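# Loop blue air tube, seat free end in coupling

## Task

Curve the blue air tube around until its loose end can be inserted, then press that end deep into the coupling fitted on the tube's opposite end; a shallow fit does not count, and the insertion must still hold once the robot lets go.

## Robot and tools

Robot: two seven-joint arms, left_arm and right_arm, each ending in a two-finger gripper. The fingers point along the gripper's +z axis and close along its y axis. The reported end_effector_position is the spot between the pads when closed, roughly 2 cm short of the fingertips; closing pushes the tips about 10 mm further along +z.

Frames: the scene frame has its origin on the table surface halfway between the nominal arm bases, +z up, +x out over the table, and left_arm on the +y side (image left/right do not follow these names). The calibrated bases are left_arm at (-0.030, +0.288, 0) m and right_arm at (-0.007, -0.278, 0) m, each turned only slightly about z, with +z up. Every arm's poses, velocities, targets and wrist-camera pose are expressed in that arm's own base frame; fixed cameras and the table use the scene frame. Reported positions can be off by a few centimetres, more at long reach.

Row format (shared by execute_actions and move): one flat list of 14 numbers, each in [-1, 1], covering both arms even if only one moves: dx, dy, dz, rx, ry, rz, opening for left_arm, followed by the same seven for right_arm. dx, dy, dz, rx, ry, rz are offsets, not poses: they are measured along that arm's base axes from its Hand target as it stood when the action or move began. Scale: 1.0 equals 0.6 m for translation or 180 degrees for rotation; rx, ry, rz form a single rotation vector applied about the Hand target position. Opening is absolute, not an offset: +1 fully open (0.084 m), -1 closed. Sending six zeros for an arm re-asks for its current Hand target; a 0 in the opening slot is a real command, so resend the present opening to leave fingers alone.

execute_actions(actions, cameras): actions is a list of actions; each action is a table of up to 15 rows, one per 1/30 s control step, with the last row held to fill 15 steps. All rows in an action count from that action's start pose, not from the prior row. Repeating an offset in a new action moves further. An empty list just reports state and images. cameras selects images (omitted/null/["all"] for all, [] for none; unknown names invalidate the call).

move(target, speed, blend, opening_speed, blocking, cameras): target is one 14-number row or a list of up to 15 rows, all offsets from the same starting Hand targets. speed is path top speed in m/s, 0.002 to 1 (default 0.25), with turning capped at twice that in rad/s; one value or one per target. blend (m) rounds corners in a list. opening_speed (at least 0.2 per second on the -1..+1 scale) ramps finger commands. blocking=false returns after about 0.5 s while the move continues. Paths last at least 0.5 s and are cut at 10 s; they do not avoid obstacles or the other arm. The result adds a "move:" line: done (at rest within 3 mm and 2 degrees), off_target, moving, held, fault, plus limits such as paced (pose clipped) or held (steps withheld). Done does not mean no contact.

wait(seconds 0 to 10): lets time pass with commands held; a running move keeps going. stop(): brakes a running move, needing some distance. zoom_image(camera, region [x0, y0, x1, y1] in pixels, at most 504 by 504) gives a closer look at that camera's latest image; cameras are cam_high, cam_low, cam_table (504x504), cam_left_wrist, cam_right_wrist (896x504). clear_fault(arm) clears a reported torque fault on left_arm or right_arm. finished_scene(scene) ends the scene irreversibly; call it only when the end is seated and stays so unaided.

Control behaviour: each step, the commanded pose is clipped to within 70 mm and 16 degrees of the measured gripper pose, so one action may fall short. Hand target in results is the last clipped command and the base for the next offsets. A gripper often rests short of it; send the missing amount as an offset. An arm blocked by an object keeps pushing until you command its target back behind the gripper. Big wrist rotations may swing the elbow.

Result lines: end_effector_position (m), end_effector_quat_wxyz, velocities (m/s, rad/s); Joint velocities "within noise" means still. grip_measured shows finger opening on the command scale; to hold the tube, command noticeably below it (lower squeezes harder, roughly 24 N per pad maximum). Joint torques include the arm's own weight and carry offsets and noise. Tool commands lists current finger commands. Wrist depth gives a 7x7 grid per wrist camera, rows separated by " / ", in mm (195 to 3000); "-" means no valid value. MOTOR HOT appears at 65 °C; at 80 °C an over-temperature stop brakes that arm for 30 to 60 s or more.

Avoid: dropping the tube or releasing it while it moves, slamming or hard pushing, letting anything leave the table, and any arm-to-arm contact or closing one gripper on the other's fingers (this can fail the scene). Contact torque beyond joint limits (wrist pitch 14.9, wrist roll 15.5, elbow 27.6 N m, etc.) triggers a torque fault that halts the arm until clear_fault. Stretched arms, held loads and unreachable targets heat motors. Move slowly near contact, and prefer smooth, efficient motion since thinking time also advances the simulation.

Each tool is called as name(argument=value, ...) on one line, values as JSON.

## Session

execute_actions(actions=[])

Scene clock: 0.00 s.
left_arm: end_effector_position=(+0.1749, +0.2190, +0.3529) grip_measured=+1.00 end_effector_quat_wxyz=(-0.468, +0.061, +0.877, -0.089) | right_arm: end_effector_position=(+0.4127, +0.6166, +0.2132) grip_measured=+1.00 end_effector_quat_wxyz=(+0.494, -0.391, -0.550, -0.549)
Joint positions: left_arm=[1.423 0.019 -0.906 1.324 0.431 2.224 -2.399 0.084] | right_arm=[0.79 0.761 -0.075 1.525 2.134 1.259 -2.699 0.084]
Joint velocities: within noise
Joint torques (N m): no reading
Motor temperatures (°C): left_arm=[36 40 42 39 36 40 39] | right_arm=[42 43 40 37 39 41 39]
Wrist depth (mm): cam_left_wrist=[- - 2117 - - - 2123 / 275 1931 - - - 2712 2187 / 258 353 2472 2466 2475 2277 2120 / 261 366 2368 2251 2104 1935 1839 / 300 337 2091 1951 1841 1736 1596 / 289 330 1780 642 617 585 588 / 292 317 604 582 557 533 505] | cam_right_wrist=[1720 329 355 1636 1613 1584 1553 / 1707 1653 1644 1625 1591 1558 1554 / 1679 1669 1640 1593 1564 1548 1521 / 1654 1625 1605 1583 1562 1534 1501 / 1654 1624 1595 1558 1537 1532 1493 / 1628 1601 1570 1539 1525 1501 1468 / 1605 1580 1557 1540 1512 1488 1459]
Hand target: left_arm +0.1749, +0.2190, +0.3529; -0.468, +0.061, +0.877, -0.089 | right_arm +0.4127, +0.6166, +0.2132; +0.494, -0.391, -0.550, -0.549
Tool commands: left_gripper/opening=+1.0 right_gripper/opening=+1.0

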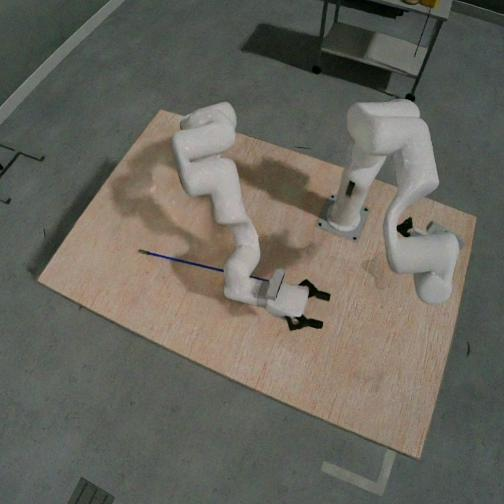

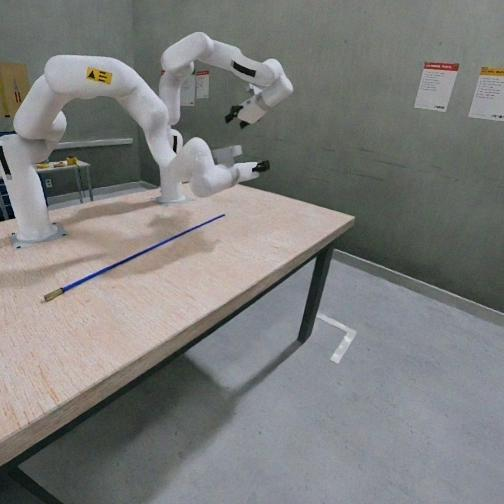

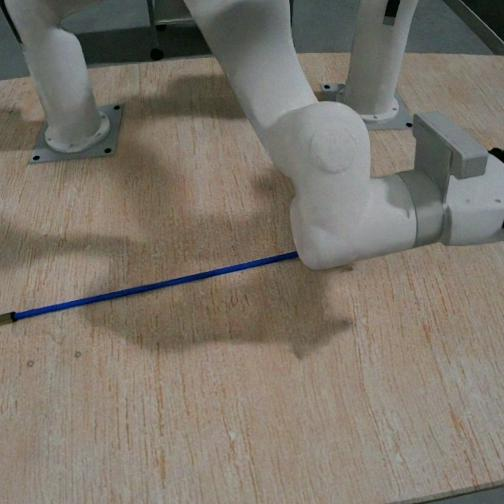

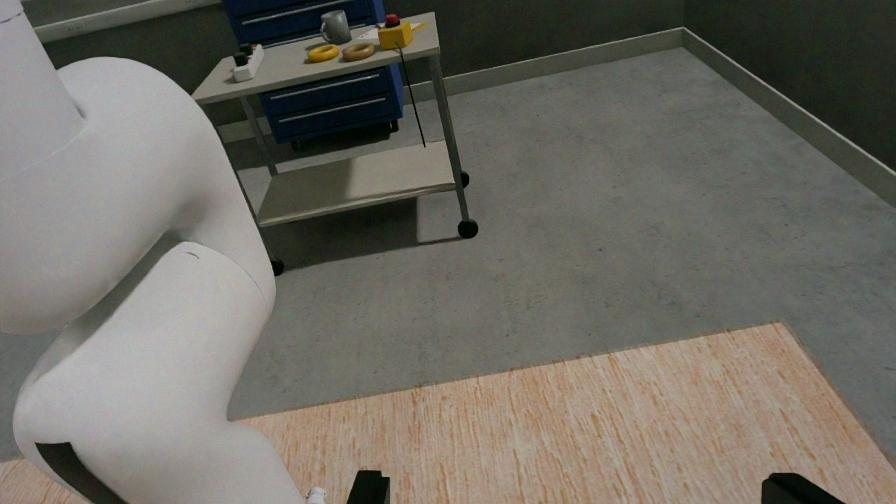

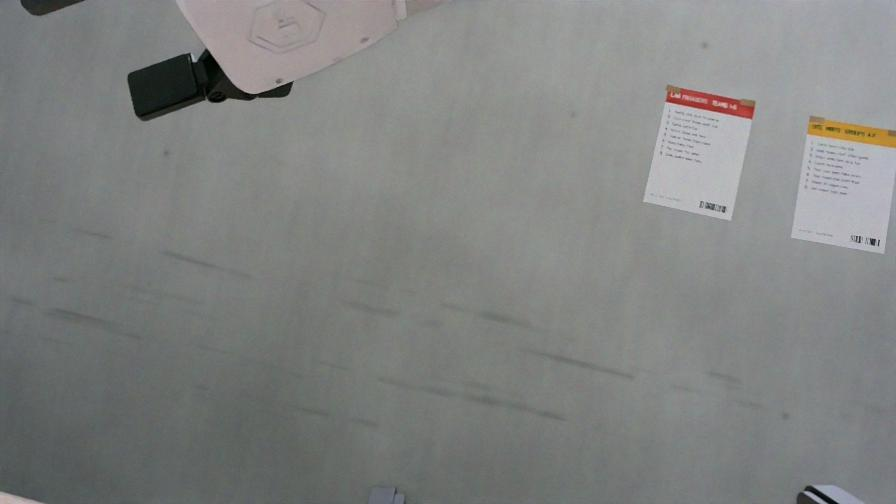

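zoom_image(camera="cam_low", region=[0, 190, 250, 320])

zoom_image(camera="cam_table", region=[0, 220, 320, 360])

zoom_image(camera="cam_high", region=[100, 200, 340, 340])

Scaled by 2.016 from the camera's 504x504 image, which has a finer 720x720 frame.

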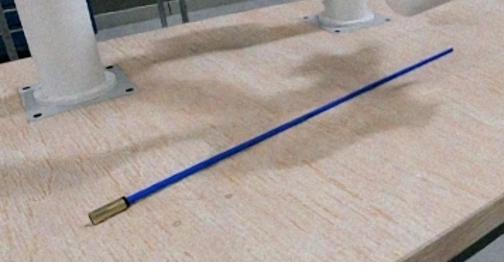

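Scaled by 1.575 from the camera's 504x504 image, which has a finer 720x720 frame.

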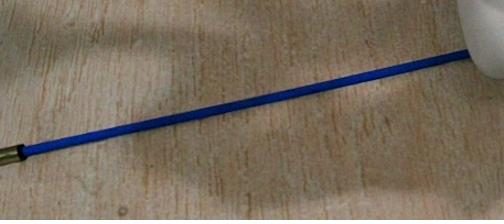

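Scaled by 2.100 from the camera's 504x504 image, which has a finer 720x720 frame.

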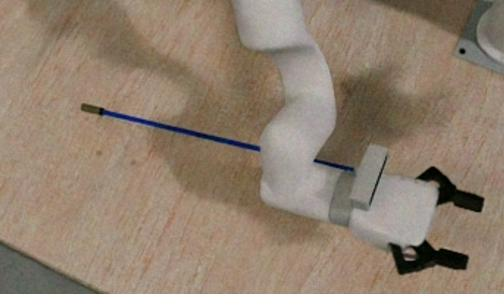

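move(target=[0,0,0,0,0,0,1,-0.01,-0.97,0.13,-0.530,0.028,-0.081,1], cameras=["cam_high","cam_right_wrist"])

Scene clock: 38.83 s.
left_arm: end_effector_position=(+0.1749, +0.2190, +0.3529) grip_measured=+1.00 end_effector_quat_wxyz=(-0.468, +0.061, +0.877, -0.089) | right_arm: end_effector_position=(+0.4067, +0.0347, +0.2912) grip_measured=+1.00 end_effector_quat_wxyz=(+0.000, +0.707, +0.707, +0.000)
Joint positions: left_arm=[1.423 0.019 -0.906 1.324 0.431 2.224 -2.399 0.084] | right_arm=[0.484 -0.256 -0.354 1.05 -0.092 1.292 -1.405 0.084]
Joint velocities: within noise
Joint torques (N m): left_arm=[-0.42 -15.7 -0.79 19.61 1.44 0.05 0.35] | right_arm=[-9.84 -16.24 3.76 17.39 -2.05 -0.54 0.81]
Motor temperatures (°C): left_arm=[36 41 42 46 36 40 39] | right_arm=[42 46 40 44 39 42 39]
Wrist depth (mm): cam_left_wrist=[- - 2095 - - - 2109 / 275 1943 - - - 2775 2196 / 259 352 2473 2490 2526 2288 2101 / 261 367 2371 2234 2131 1978 1842 / 301 338 2033 1948 1824 1734 1614 / 288 330 1772 643 615 585 594 / 292 317 605 580 556 533 507] | cam_right_wrist=[421 419 419 418 418 418 417 / 421 420 420 419 419 418 419 / 421 421 420 420 419 419 419 / 421 420 420 420 420 419 419 / 421 421 420 420 420 419 419 / 422 420 421 421 420 420 420 / 422 422 421 421 421 421 419]
Hand target: left_arm +0.1749, +0.2190, +0.3529; -0.468, +0.061, +0.877, -0.089 | right_arm +0.4067, +0.0346, +0.2912; +0.000, +0.707, +0.707, +0.000
Off the commanded pose: left_arm 0.000 m, 0 deg | right_arm 0.000 m, 0 deg.
move: done
camera_calibration:
cam_right_wrist: T_world_to_cam=[[0.999887, -0.0128602, 0.00780339, -0.37487], [-0.0129373, -0.999867, 0.00991847, 0.0996644], [0.0076748, -0.0100183, -0.99992, 0.421082], [0, 0, 0, 1]] pos_world=[0.372885, 0.0990488, 0.422985]
Images, in order (width x height): cam_high 504x504, cam_right_wrist 896x504.

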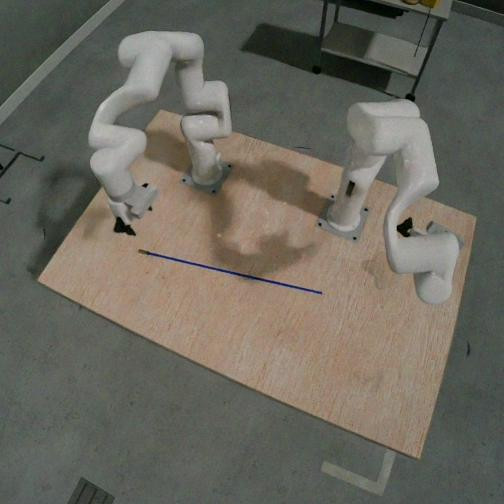

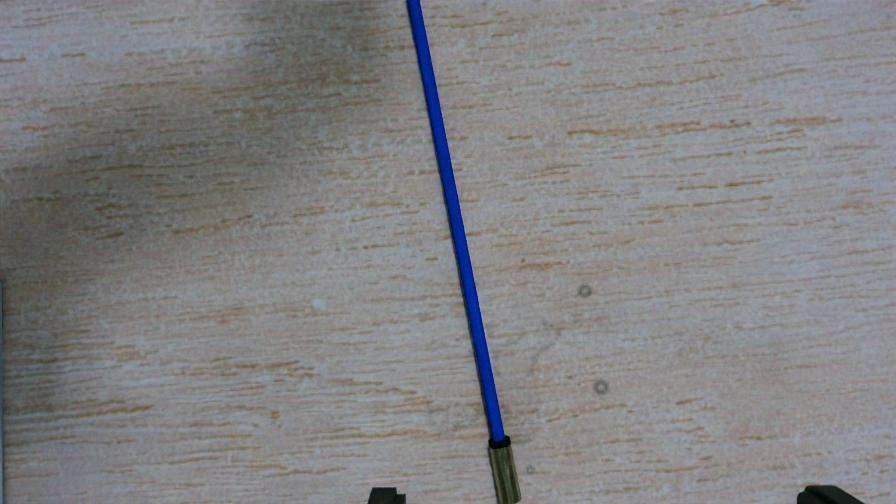

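move(target=[0.222,-0.233,-0.105,0.2935,-0.1997,0.494,1,0.0083,-0.1295,-0.317,-0.083,-0.0075,0.0573,0])

Scene clock: 73.50 s.
left_arm: end_effector_position=(+0.3081, +0.0792, +0.2899) grip_measured=+1.00 end_effector_quat_wxyz=(-0.001, +0.707, -0.707, +0.000) | right_arm: end_effector_position=(+0.4117, -0.0430, +0.1010) grip_measured=-0.01 end_effector_quat_wxyz=(+0.100, +0.635, +0.761, -0.084)
Joint positions: left_arm=[1.447 -0.935 -0.794 0.836 -0.611 1.591 -3.823 0.084] | right_arm=[0.41 -0.012 -0.417 0.683 -0.42 0.689 -1.432 0.044]
Joint velocities: within noise
Joint torques (N m): left_arm=[-6.69 1.23 6.96 14 -3.37 -2.85 -1.02] | right_arm=[-9.78 -6.38 -2.11 9.22 -1.84 -2.24 0.72]
Motor temperatures (°C): left_arm=[36 41 43 46 36 40 39] | right_arm=[42 45 40 48 39 42 39]
Wrist depth (mm): cam_left_wrist=[412 414 416 417 419 421 423 / 413 415 417 419 421 422 423 / 412 416 417 419 420 423 424 / 414 415 418 419 420 423 423 / 415 416 418 420 421 423 426 / 416 416 419 421 423 425 426 / 415 418 419 421 422 423 426] | cam_right_wrist=[200 200 200 200 200 199 199 / 205 205 204 204 204 204 204 / 212 212 211 212 210 211 211 / 217 217 217 217 217 217 217 / 225 225 225 225 221 225 224 / 232 232 231 231 229 231 231 / 241 240 238 238 238 237 240]
Hand target: left_arm +0.3081, +0.0792, +0.2899; -0.001, +0.707, -0.707, +0.000 | right_arm +0.4117, -0.0431, +0.1010; +0.100, +0.635, +0.761, -0.084
Off the commanded pose: left_arm 0.000 m, 0 deg | right_arm 0.000 m, 0 deg.
move: done
camera_calibration:
cam_left_wrist: T_world_to_cam=[[-0.999678, -0.0103994, 0.0231382, 0.328847], [-0.0101145, 0.999872, 0.0123943, -0.0122211], [-0.0232641, 0.0121563, -0.999655, 0.424979], [0, 0, 0, 1]] pos_world=[0.338504, 0.0104731, 0.417375]
cam_right_wrist: T_world_to_cam=[[0.985436, 0.169702, 0.0107942, -0.365832], [0.16065, -0.94992, 0.268038, -0.0715124], [0.0557402, -0.2624, -0.963348, 0.195752], [0, 0, 0, 1]] pos_world=[0.361081, 0.0455169, 0.211694]

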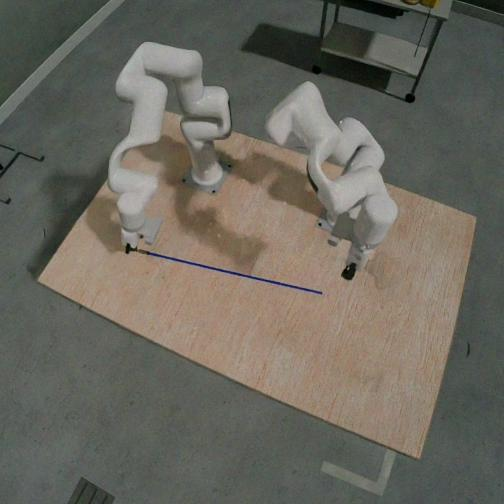

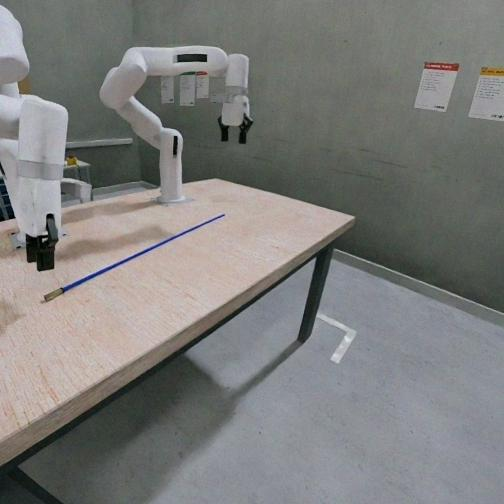

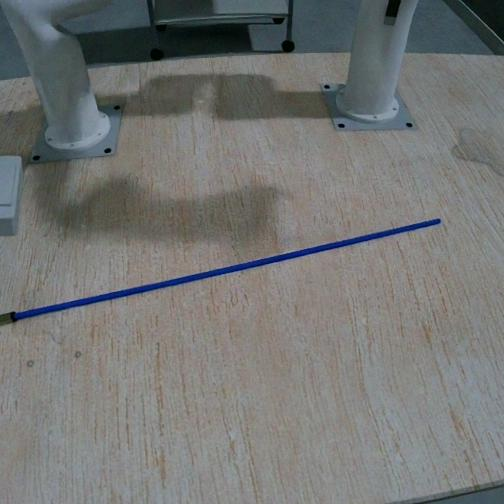

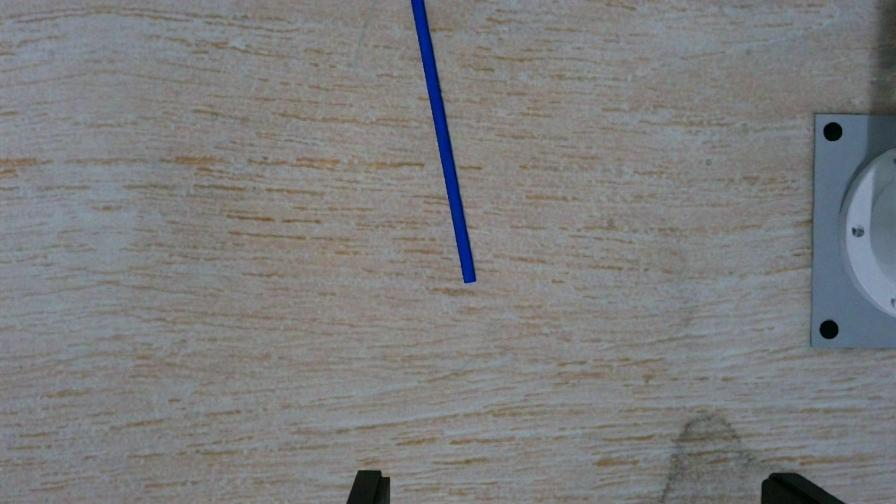

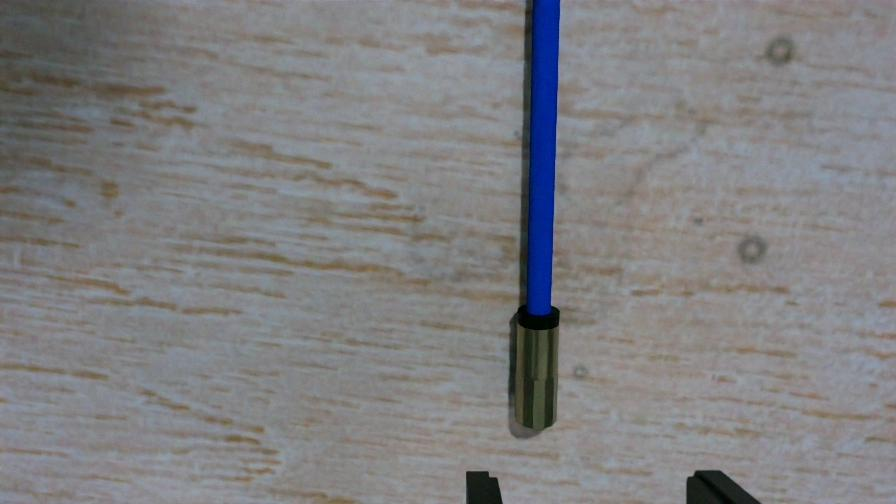

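move(target=[[0.0318,-0.1785,-0.3165,0.083,0.0079,0.0602,0,-0.0035,0.0015,-0.07,0,0,0,0],[0.0318,-0.1785,-0.3165,0.083,0.0079,0.0602,0,-0.0035,0.0015,-0.1245,0,0,0,0]], speed=[0.2,0.03])

zoom_image(camera="cam_low", region=[0, 190, 130, 320])

Scene clock: 92.83 s.
left_arm: end_effector_position=(+0.3272, -0.0279, +0.1000) grip_measured=-0.01 end_effector_quat_wxyz=(-0.084, +0.764, -0.631, -0.101) | right_arm: end_effector_position=(+0.4095, -0.0422, +0.0263) grip_measured=-0.01 end_effector_quat_wxyz=(+0.100, +0.635, +0.761, -0.084)
Joint positions: left_arm=[1.239 -1.288 -1.392 0.6 -1.022 1.326 -4.305 0.044] | right_arm=[0.395 0.202 -0.419 0.645 -0.418 0.444 -1.388 0.044]
Joint velocities: within noise
Joint torques (N m): left_arm=[7.3 9.56 10.86 11.23 -2.97 -3 -1.17] | right_arm=[-9.96 -8.1 0.35 11.3 2.49 -2.16 0.79]
Motor temperatures (°C): left_arm=[36 41 44 44 37 41 39] | right_arm=[42 44 40 44 39 42 39]
Wrist depth (mm): cam_left_wrist=[- 196 197 197 197 197 197 / 201 201 200 202 202 203 204 / 207 207 208 209 208 210 211 / 213 213 214 215 215 216 217 / 221 221 222 222 221 225 225 / 229 229 231 232 231 233 234 / 236 237 237 238 239 241 242] | cam_right_wrist=[- - - - - - - / - - - - - - - / - - - - - - - / - - - - - - - / - - - - - - - / - - - - - - - / - - - - - - -]
Hand target: left_arm +0.3272, -0.0279, +0.1000; -0.084, +0.764, -0.631, -0.101 | right_arm +0.4096, -0.0422, +0.0263; +0.100, +0.635, +0.761, -0.084
Off the commanded pose: left_arm 0.000 m, 0 deg | right_arm 0.000 m, 0 deg.
move: done
camera_calibration:
cam_left_wrist: T_world_to_cam=[[-0.978606, -0.204814, 0.0195209, 0.339234], [-0.192035, 0.94334, 0.270615, 0.129624], [-0.0738405, 0.261076, -0.96249, 0.256699], [0, 0, 0, 1]] pos_world=[0.375823, -0.119818, 0.20537]
cam_right_wrist: T_world_to_cam=[[0.985432, 0.169741, 0.0105617, -0.363077], [0.160744, -0.949887, 0.268099, -0.0503147], [0.0555396, -0.262495, -0.963334, 0.124122], [0, 0, 0, 1]] pos_world=[0.358982, 0.0464171, 0.136895]

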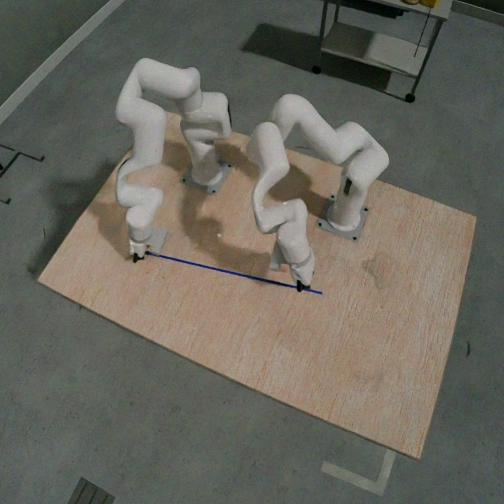

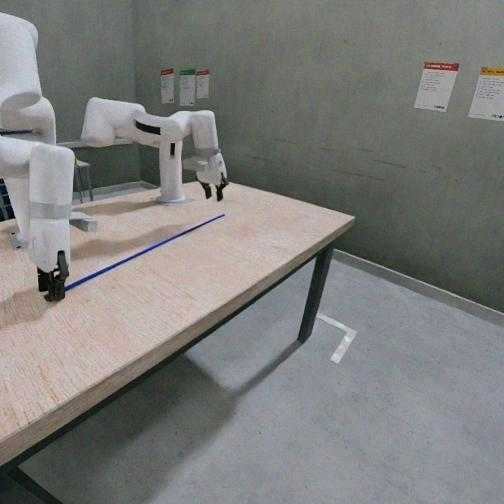

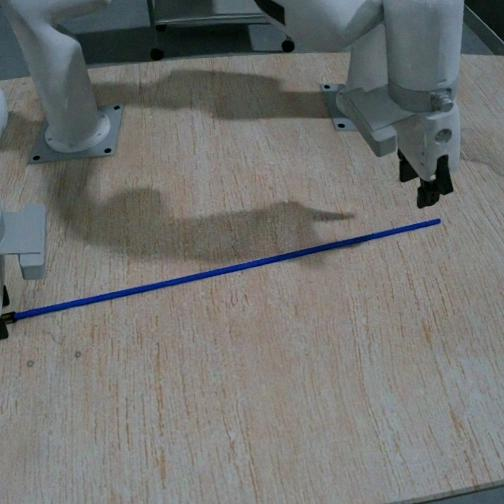

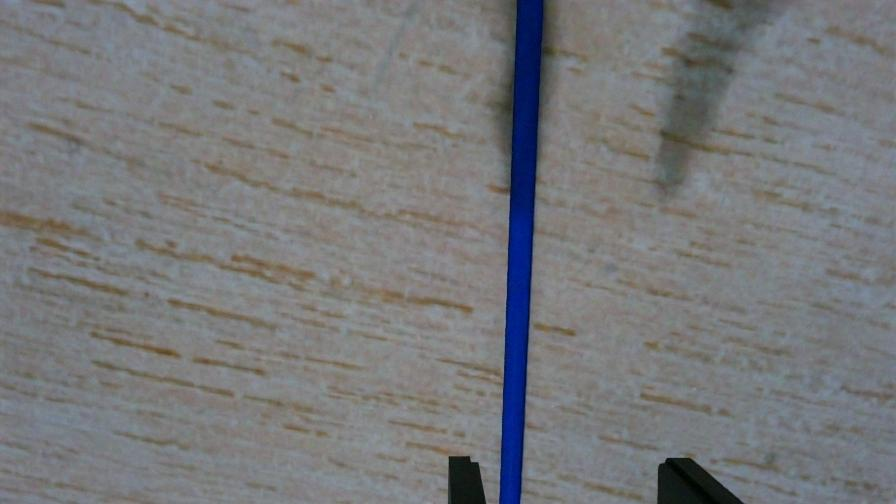

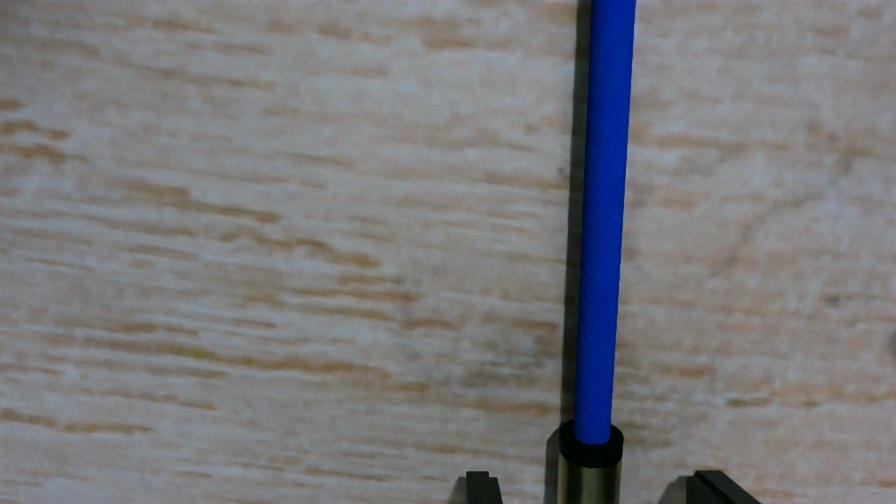

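Scaled by 3.877 from the camera's 504x504 image, which has a finer 720x720 frame.

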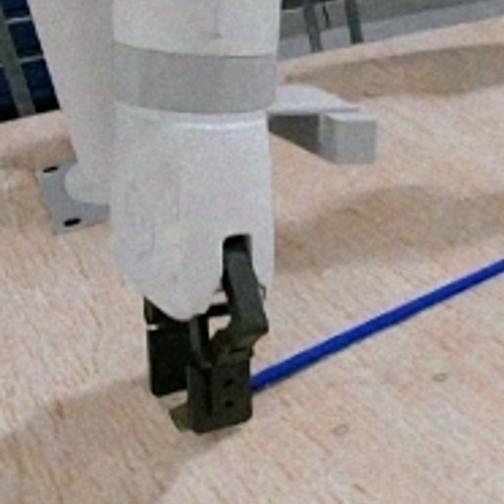

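move(target=[[0,0,-0.09,0,0,0,0,0,0,0,0,0,0,-1],[0,0,-0.1255,0,0,0,0,0,0,0,0,0,0,-1]], speed=[0.1,0.03], opening_speed=0.6)

zoom_image(camera="cam_table", region=[380, 130, 504, 254])

Scene clock: 108.13 s.
left_arm: end_effector_position=(+0.3272, -0.0279, +0.0247) grip_measured=-0.01 end_effector_quat_wxyz=(-0.084, +0.764, -0.631, -0.101) | right_arm: end_effector_position=(+0.4096, -0.0422, +0.0263) grip_measured=-0.70 end_effector_quat_wxyz=(+0.100, +0.635, +0.761, -0.084)
Joint positions: left_arm=[1.288 -1.304 -1.64 0.577 -1.232 1.193 -4.291 0.044] | right_arm=[0.395 0.202 -0.419 0.645 -0.418 0.443 -1.388 0.013]
Joint velocities: within noise
Joint torques (N m): left_arm=[7.28 9.5 10.69 7.5 -3.01 -3.2 1.42] | right_arm=[-9.47 -8.45 -0.29 12.86 2.13 -1.82 0.75]
Motor temperatures (°C): left_arm=[36 41 46 43 37 42 39] | right_arm=[42 44 40 45 39 42 39]
Wrist depth (mm): cam_left_wrist=[- - - - - - - / - - - - - - - / - - - - - - - / - - - - - - - / - - - - - - - / - - - - - - - / - - - - - - -] | cam_right_wrist=[- - - - - - - / - - - - - - - / - - - - - - - / - - - - - - - / - - - - - - - / - - - - - - - / - - - - - - -]
Hand target: left_arm +0.3272, -0.0279, +0.0247; -0.084, +0.764, -0.631, -0.101 | right_arm +0.4096, -0.0422, +0.0263; +0.100, +0.635, +0.761, -0.084
Off the commanded pose: left_arm 0.000 m, 0 deg | right_arm 0.000 m, 0 deg.
move: done
camera_calibration:
cam_left_wrist: T_world_to_cam=[[-0.978606, -0.204814, 0.0195209, 0.340704], [-0.192035, 0.94334, 0.270615, 0.150001], [-0.0738405, 0.261076, -0.96249, 0.184223], [0, 0, 0, 1]] pos_world=[0.375823, -0.119818, 0.13007]
cam_right_wrist: T_world_to_cam=[[0.985437, 0.169699, 0.0107778, -0.363106], [0.160645, -0.949895, 0.268129, -0.0502828], [0.055739, -0.262493, -0.963323, 0.124049], [0, 0, 0, 1]] pos_world=[0.358981, 0.0464171, 0.136895]

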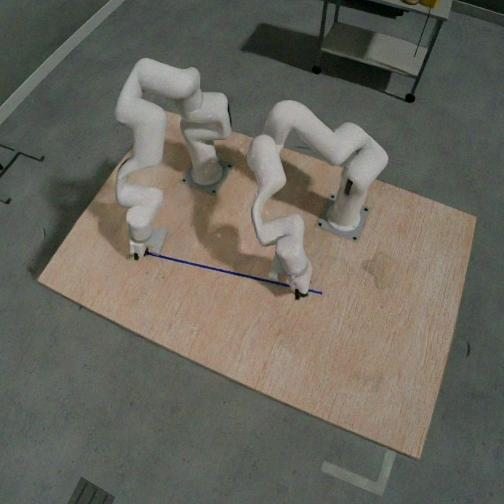

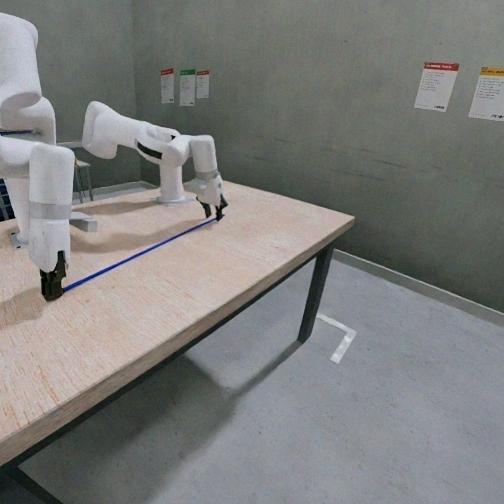

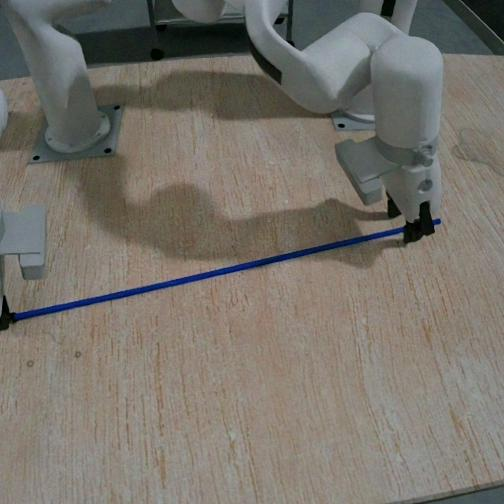

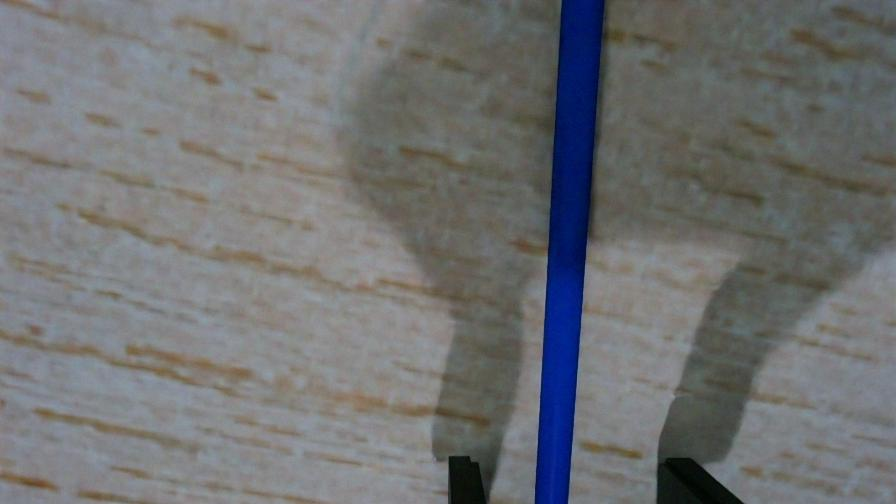

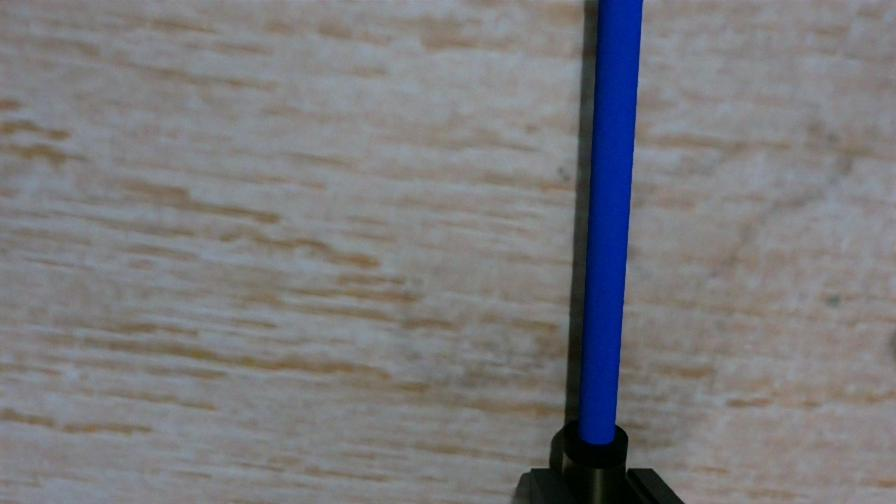

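Scaled by 4.065 from the camera's 504x504 image, which has a finer 720x720 frame.

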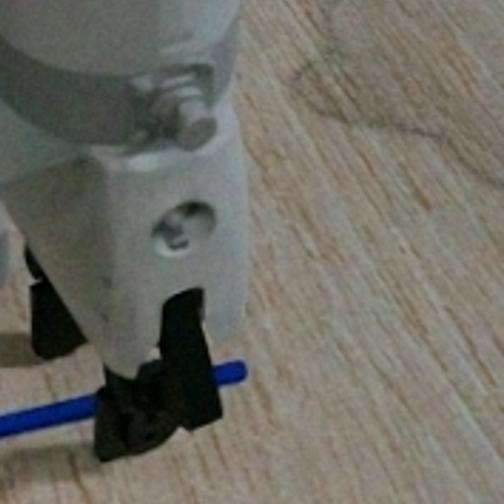

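move(target=[0,0,0,0,0,0,-1,0,0,0,0,0,0,-1], opening_speed=0.7, cameras=["cam_table","cam_left_wrist"])

zoom_image(camera="cam_table", region=[380, 130, 504, 254])

Scene clock: 120.47 s.
left_arm: end_effector_position=(+0.3272, -0.0279, +0.0247) grip_measured=-0.84 end_effector_quat_wxyz=(-0.084, +0.764, -0.631, -0.101) | right_arm: end_effector_position=(+0.4096, -0.0422, +0.0263) grip_measured=-0.70 end_effector_quat_wxyz=(+0.100, +0.635, +0.761, -0.084)
Joint positions: left_arm=[1.288 -1.304 -1.64 0.577 -1.232 1.193 -4.291 0.007] | right_arm=[0.395 0.202 -0.419 0.645 -0.418 0.443 -1.388 0.013]
Joint velocities: within noise
Joint torques (N m): left_arm=[7.21 10.62 10.86 5.09 -3.21 -2.55 1.32] | right_arm=[-9.36 -8.44 -0.55 12.89 1.59 -1.57 0.73]
Motor temperatures (°C): left_arm=[36 41 47 41 37 42 39] | right_arm=[42 44 40 45 39 42 39]
Wrist depth (mm): cam_left_wrist=[- - - - - - - / - - - - - - - / - - - - - - - / - - - - - - - / - - - - - - - / - - - - - - - / - - - - - - -] | cam_right_wrist=[- - - - - - - / - - - - - - - / - - - - - - - / - - - - - - - / - - - - - - - / - - - - - - - / - - - - - - -]
Hand target: left_arm +0.3272, -0.0279, +0.0247; -0.084, +0.764, -0.631, -0.101 | right_arm +0.4096, -0.0422, +0.0263; +0.100, +0.635, +0.761, -0.084
Off the commanded pose: left_arm 0.000 m, 0 deg | right_arm 0.000 m, 0 deg.
move: done
camera_calibration:
cam_left_wrist: T_world_to_cam=[[-0.978606, -0.204814, 0.0195209, 0.340704], [-0.192035, 0.94334, 0.270615, 0.150001], [-0.0738405, 0.261076, -0.96249, 0.184223], [0, 0, 0, 1]] pos_world=[0.375823, -0.119818, 0.13007]
Images, in order (width x height): cam_table 504x504, cam_left_wrist 896x504.

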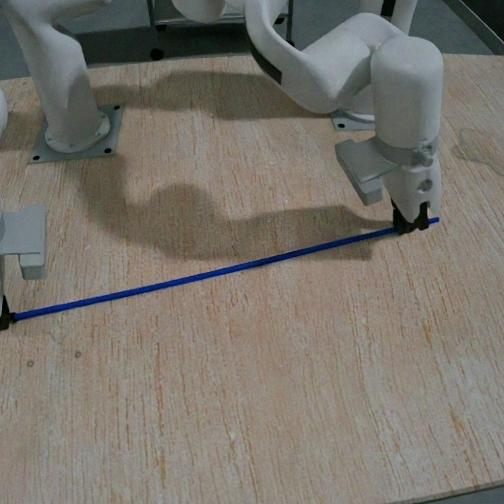

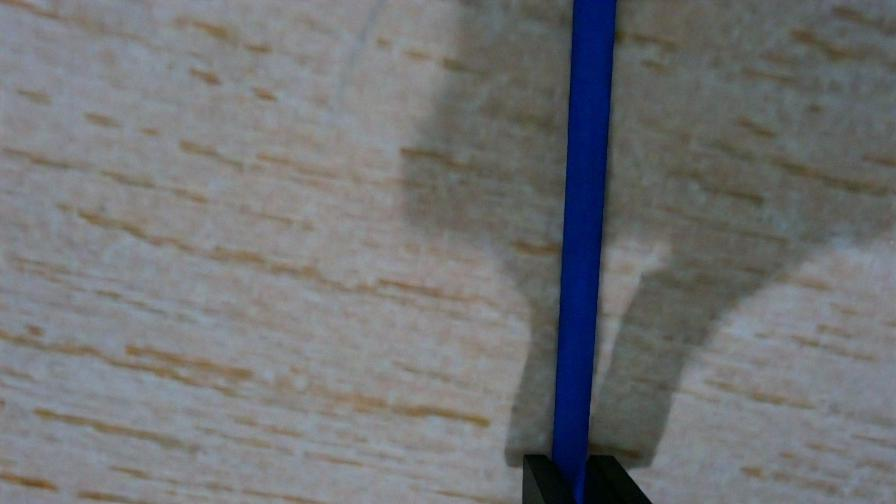

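Scaled by 4.065 from the camera's 504x504 image, which has a finer 720x720 frame.

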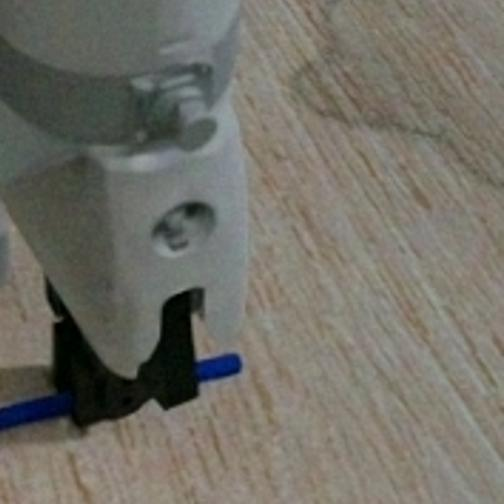

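zoom_image(camera="cam_low", region=[170, 150, 250, 230])

zoom_image(camera="cam_high", region=[260, 240, 340, 320])

This scene's latest camera images include none from cam_low. They are from: cam_table, cam_left_wrist. cam_low's image comes with the result of a call that names it in "cameras".

This scene's latest camera images include none from cam_high. They are from: cam_table, cam_left_wrist. cam_high's image comes with the result of a call that names it in "cameras".

wait(seconds=0)

zoom_image(camera="cam_low", region=[170, 150, 250, 230])

zoom_image(camera="cam_high", region=[260, 240, 340, 320])

Scene clock: 132.97 s.
left_arm: end_effector_position=(+0.3272, -0.0279, +0.0247) grip_measured=-0.84 end_effector_quat_wxyz=(-0.084, +0.764, -0.631, -0.101) | right_arm: end_effector_position=(+0.4096, -0.0422, +0.0263) grip_measured=-0.70 end_effector_quat_wxyz=(+0.100, +0.635, +0.761, -0.084)
Joint positions: left_arm=[1.288 -1.304 -1.64 0.577 -1.232 1.193 -4.291 0.007] | right_arm=[0.395 0.202 -0.419 0.645 -0.418 0.443 -1.388 0.013]
Joint velocities: within noise
Joint torques (N m): left_arm=[6.85 11.81 10.85 3.69 -3.2 -2.59 1.3] | right_arm=[-9.44 -8.54 -0.75 12.88 1.28 -1.39 0.71]
Motor temperatures (°C): left_arm=[36 41 48 41 37 42 39] | right_arm=[42 44 40 46 39 42 39]
Wrist depth (mm): cam_left_wrist=[- - - - - - - / - - - - - - - / - - - - - - - / - - - - - - - / - - - - - - - / - - - - - - - / - - - - - - -] | cam_right_wrist=[- - - - - - - / - - - - - - - / - - - - - - - / - - - - - - - / - - - - - - - / - - - - - - - / - - - - - - -]
Hand target: left_arm +0.3272, -0.0279, +0.0247; -0.084, +0.764, -0.631, -0.101 | right_arm +0.4096, -0.0422, +0.0263; +0.100, +0.635, +0.761, -0.084
Tool commands: left_gripper/opening=-1.0 right_gripper/opening=-1.0
Off the commanded pose: left_arm 0.000 m, 0 deg | right_arm 0.000 m, 0 deg.
camera_calibration:
cam_left_wrist: T_world_to_cam=[[-0.978606, -0.204814, 0.0195209, 0.340704], [-0.192035, 0.94334, 0.270615, 0.150001], [-0.0738405, 0.261076, -0.96249, 0.184223], [0, 0, 0, 1]] pos_world=[0.375823, -0.119818, 0.13007]
cam_right_wrist: T_world_to_cam=[[0.985437, 0.169699, 0.0107778, -0.363106], [0.160645, -0.949895, 0.268129, -0.0502828], [0.055739, -0.262493, -0.963323, 0.124049], [0, 0, 0, 1]] pos_world=[0.358981, 0.0464171, 0.136895]

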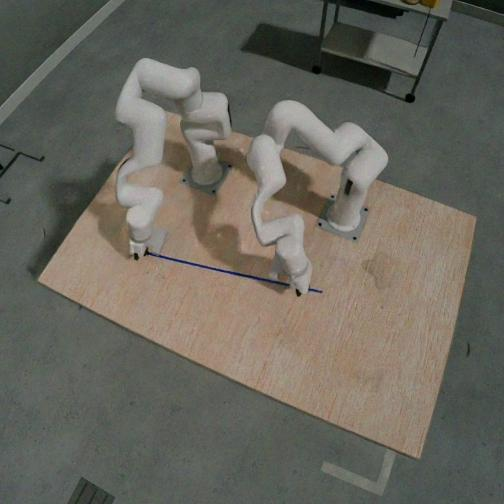

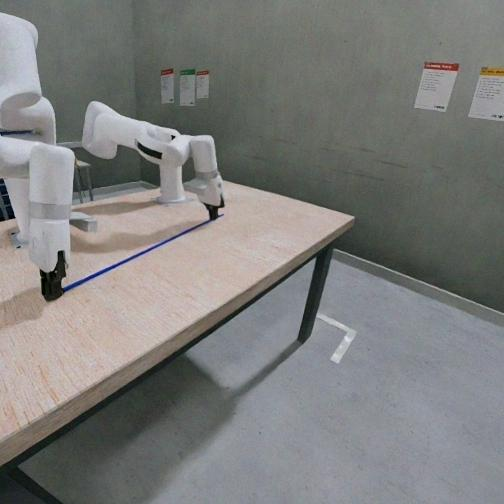

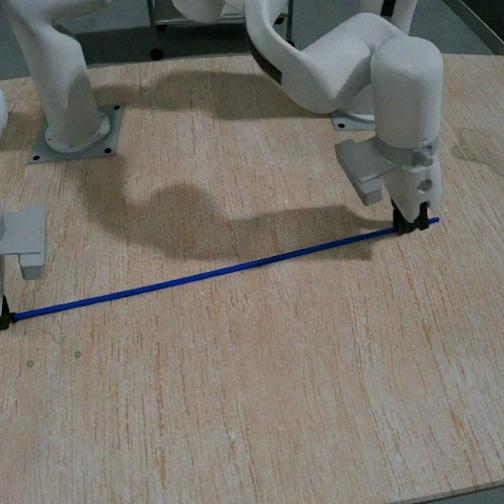

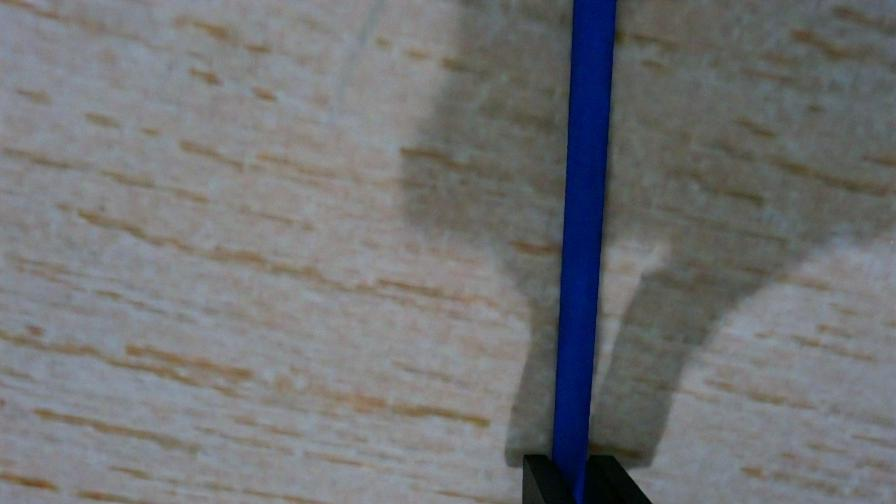

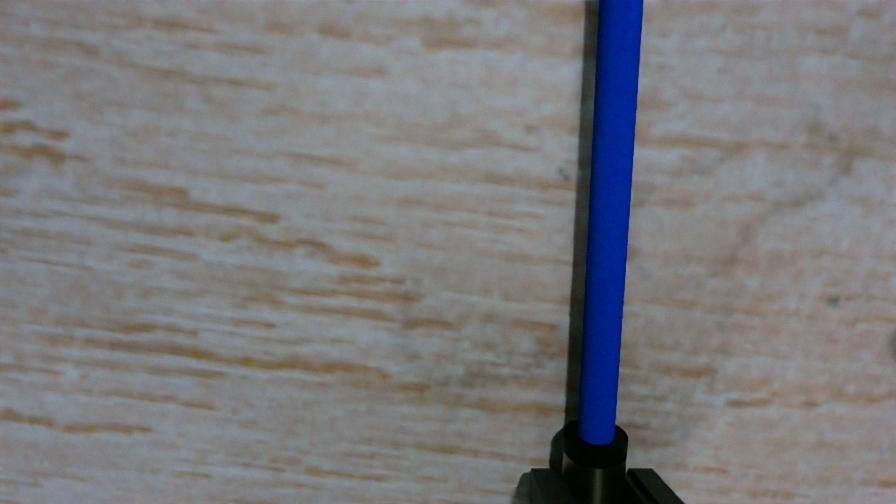

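Scaled by 6.300 from the camera's 504x504 image, which has a finer 720x720 frame.

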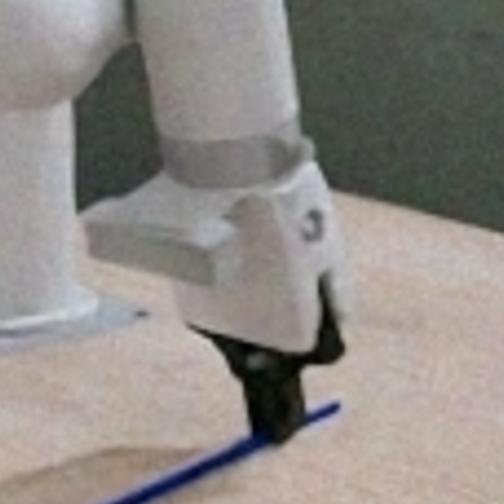

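Scaled by 6.300 from the camera's 504x504 image, which has a finer 720x720 frame.

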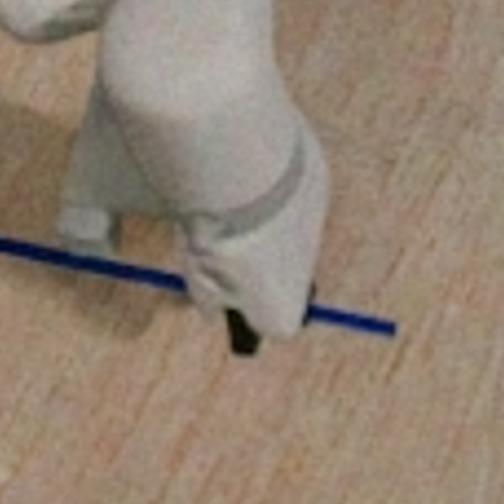

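move(target=[[0,0,0.1,0,0,0,-1,0,0,0.1,0,0,0,-1],[0.0372,-0.0075,0.1,0,0,-0.1755,-1,0.0017,0.03,0.1,0,0,0.1577,-1],[0.0798,-0.0553,0.1,0,0,-0.3509,-1,-0.0007,0.0988,0.1,0,0,0.3154,-1]], speed=0.12, blend=0.01)

Scene clock: 158.70 s.
left_arm: end_effector_position=(+0.3751, -0.0611, +0.0847) grip_measured=-0.84 end_effector_quat_wxyz=(+0.124, -0.321, +0.938, +0.042) | right_arm: end_effector_position=(+0.4092, +0.0171, +0.0863) grip_measured=-0.70 end_effector_quat_wxyz=(+0.128, +0.197, +0.972, -0.026)
Joint positions: left_arm=[1.162 -1.108 -1.485 0.546 -1.224 0.96 -3.232 0.007] | right_arm=[0.471 -0.076 -0.427 0.499 -0.417 0.358 -2.324 0.013]
Joint velocities: within noise
Joint torques (N m): left_arm=[7.54 16.69 9.8 12.25 -3.35 -3.29 1.38] | right_arm=[9.06 -16.78 -1.85 8.53 2.37 -2.6 -0.62]
Motor temperatures (°C): left_arm=[36 41 48 40 37 43 39] | right_arm=[42 44 40 45 39 42 39]
Wrist depth (mm): cam_left_wrist=[- - - - - - - / - - - - - - - / - - - - - 197 197 / 197 198 198 199 199 200 201 / 204 205 205 206 207 207 208 / 212 212 213 212 213 215 216 / 218 219 220 221 221 222 223] | cam_right_wrist=[- - - - - - - / - - - - - - - / 197 197 196 197 197 198 198 / 202 202 202 202 202 202 201 / 209 209 209 209 209 209 208 / 215 215 215 215 215 214 214 / 223 223 223 220 - 220 223]
Hand target: left_arm +0.3751, -0.0611, +0.0847; +0.124, -0.321, +0.938, +0.042 | right_arm +0.4092, +0.0171, +0.0863; +0.128, +0.197, +0.972, -0.026
Off the commanded pose: left_arm 0.000 m, 0 deg | right_arm 0.000 m, 0 deg.
move: done
camera_calibration:
cam_left_wrist: T_world_to_cam=[[-0.624485, 0.780791, 0.0195791, 0.307004], [0.755109, 0.597159, 0.270574, -0.202145], [0.19957, 0.183754, -0.9625, 0.146894], [0, 0, 0, 1]] pos_world=[0.315046, -0.145985, 0.19007]
cam_right_wrist: T_world_to_cam=[[0.398062, 0.917296, 0.0107377, -0.145928], [0.882618, -0.386152, 0.268088, -0.315079], [0.250062, -0.0972383, -0.963335, 0.115078], [0, 0, 0, 1]] pos_world=[0.307406, 0.0233806, 0.196895]

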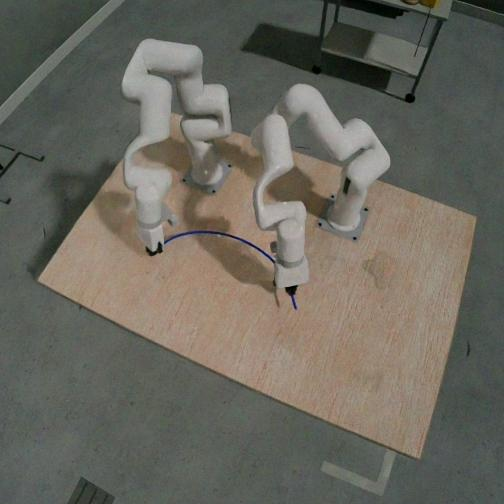

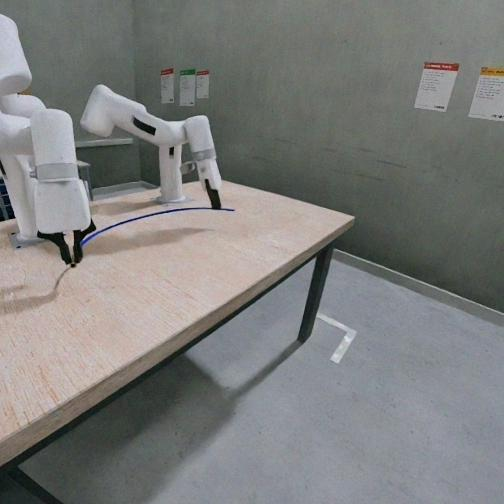

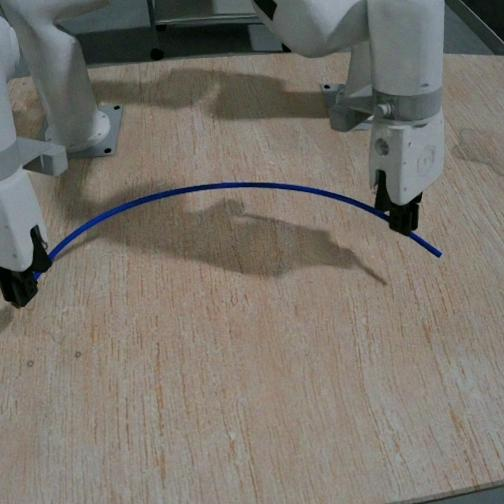

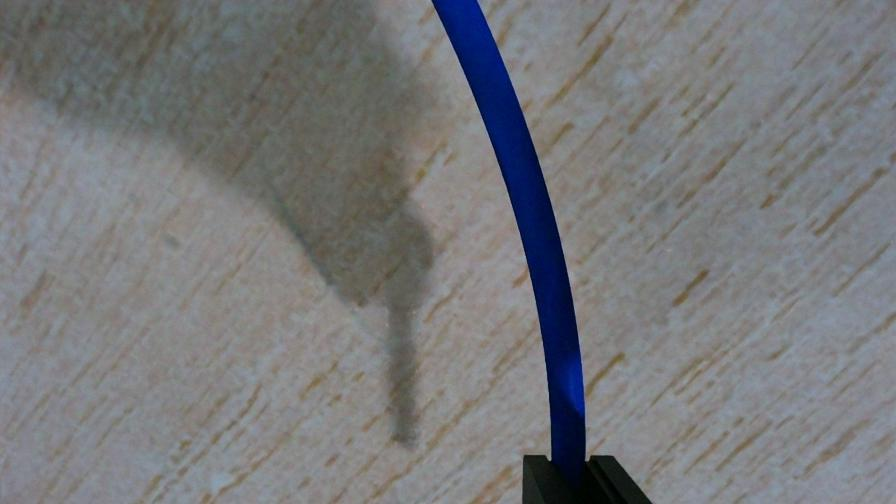

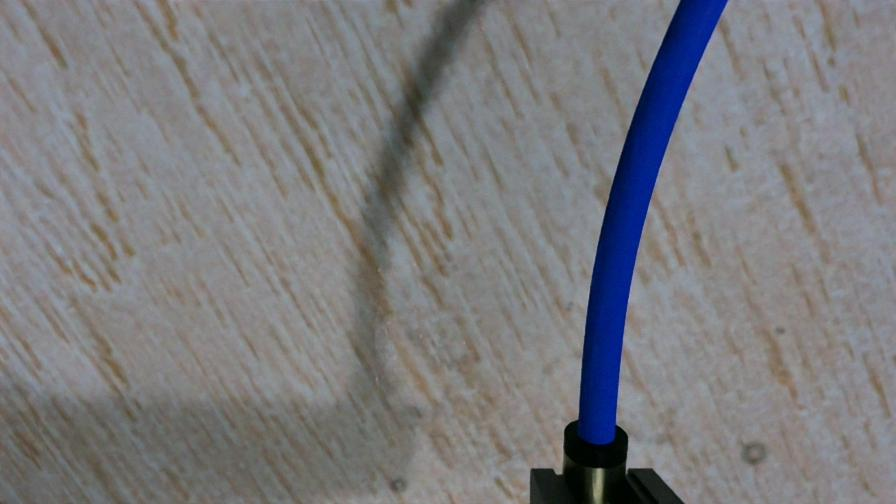

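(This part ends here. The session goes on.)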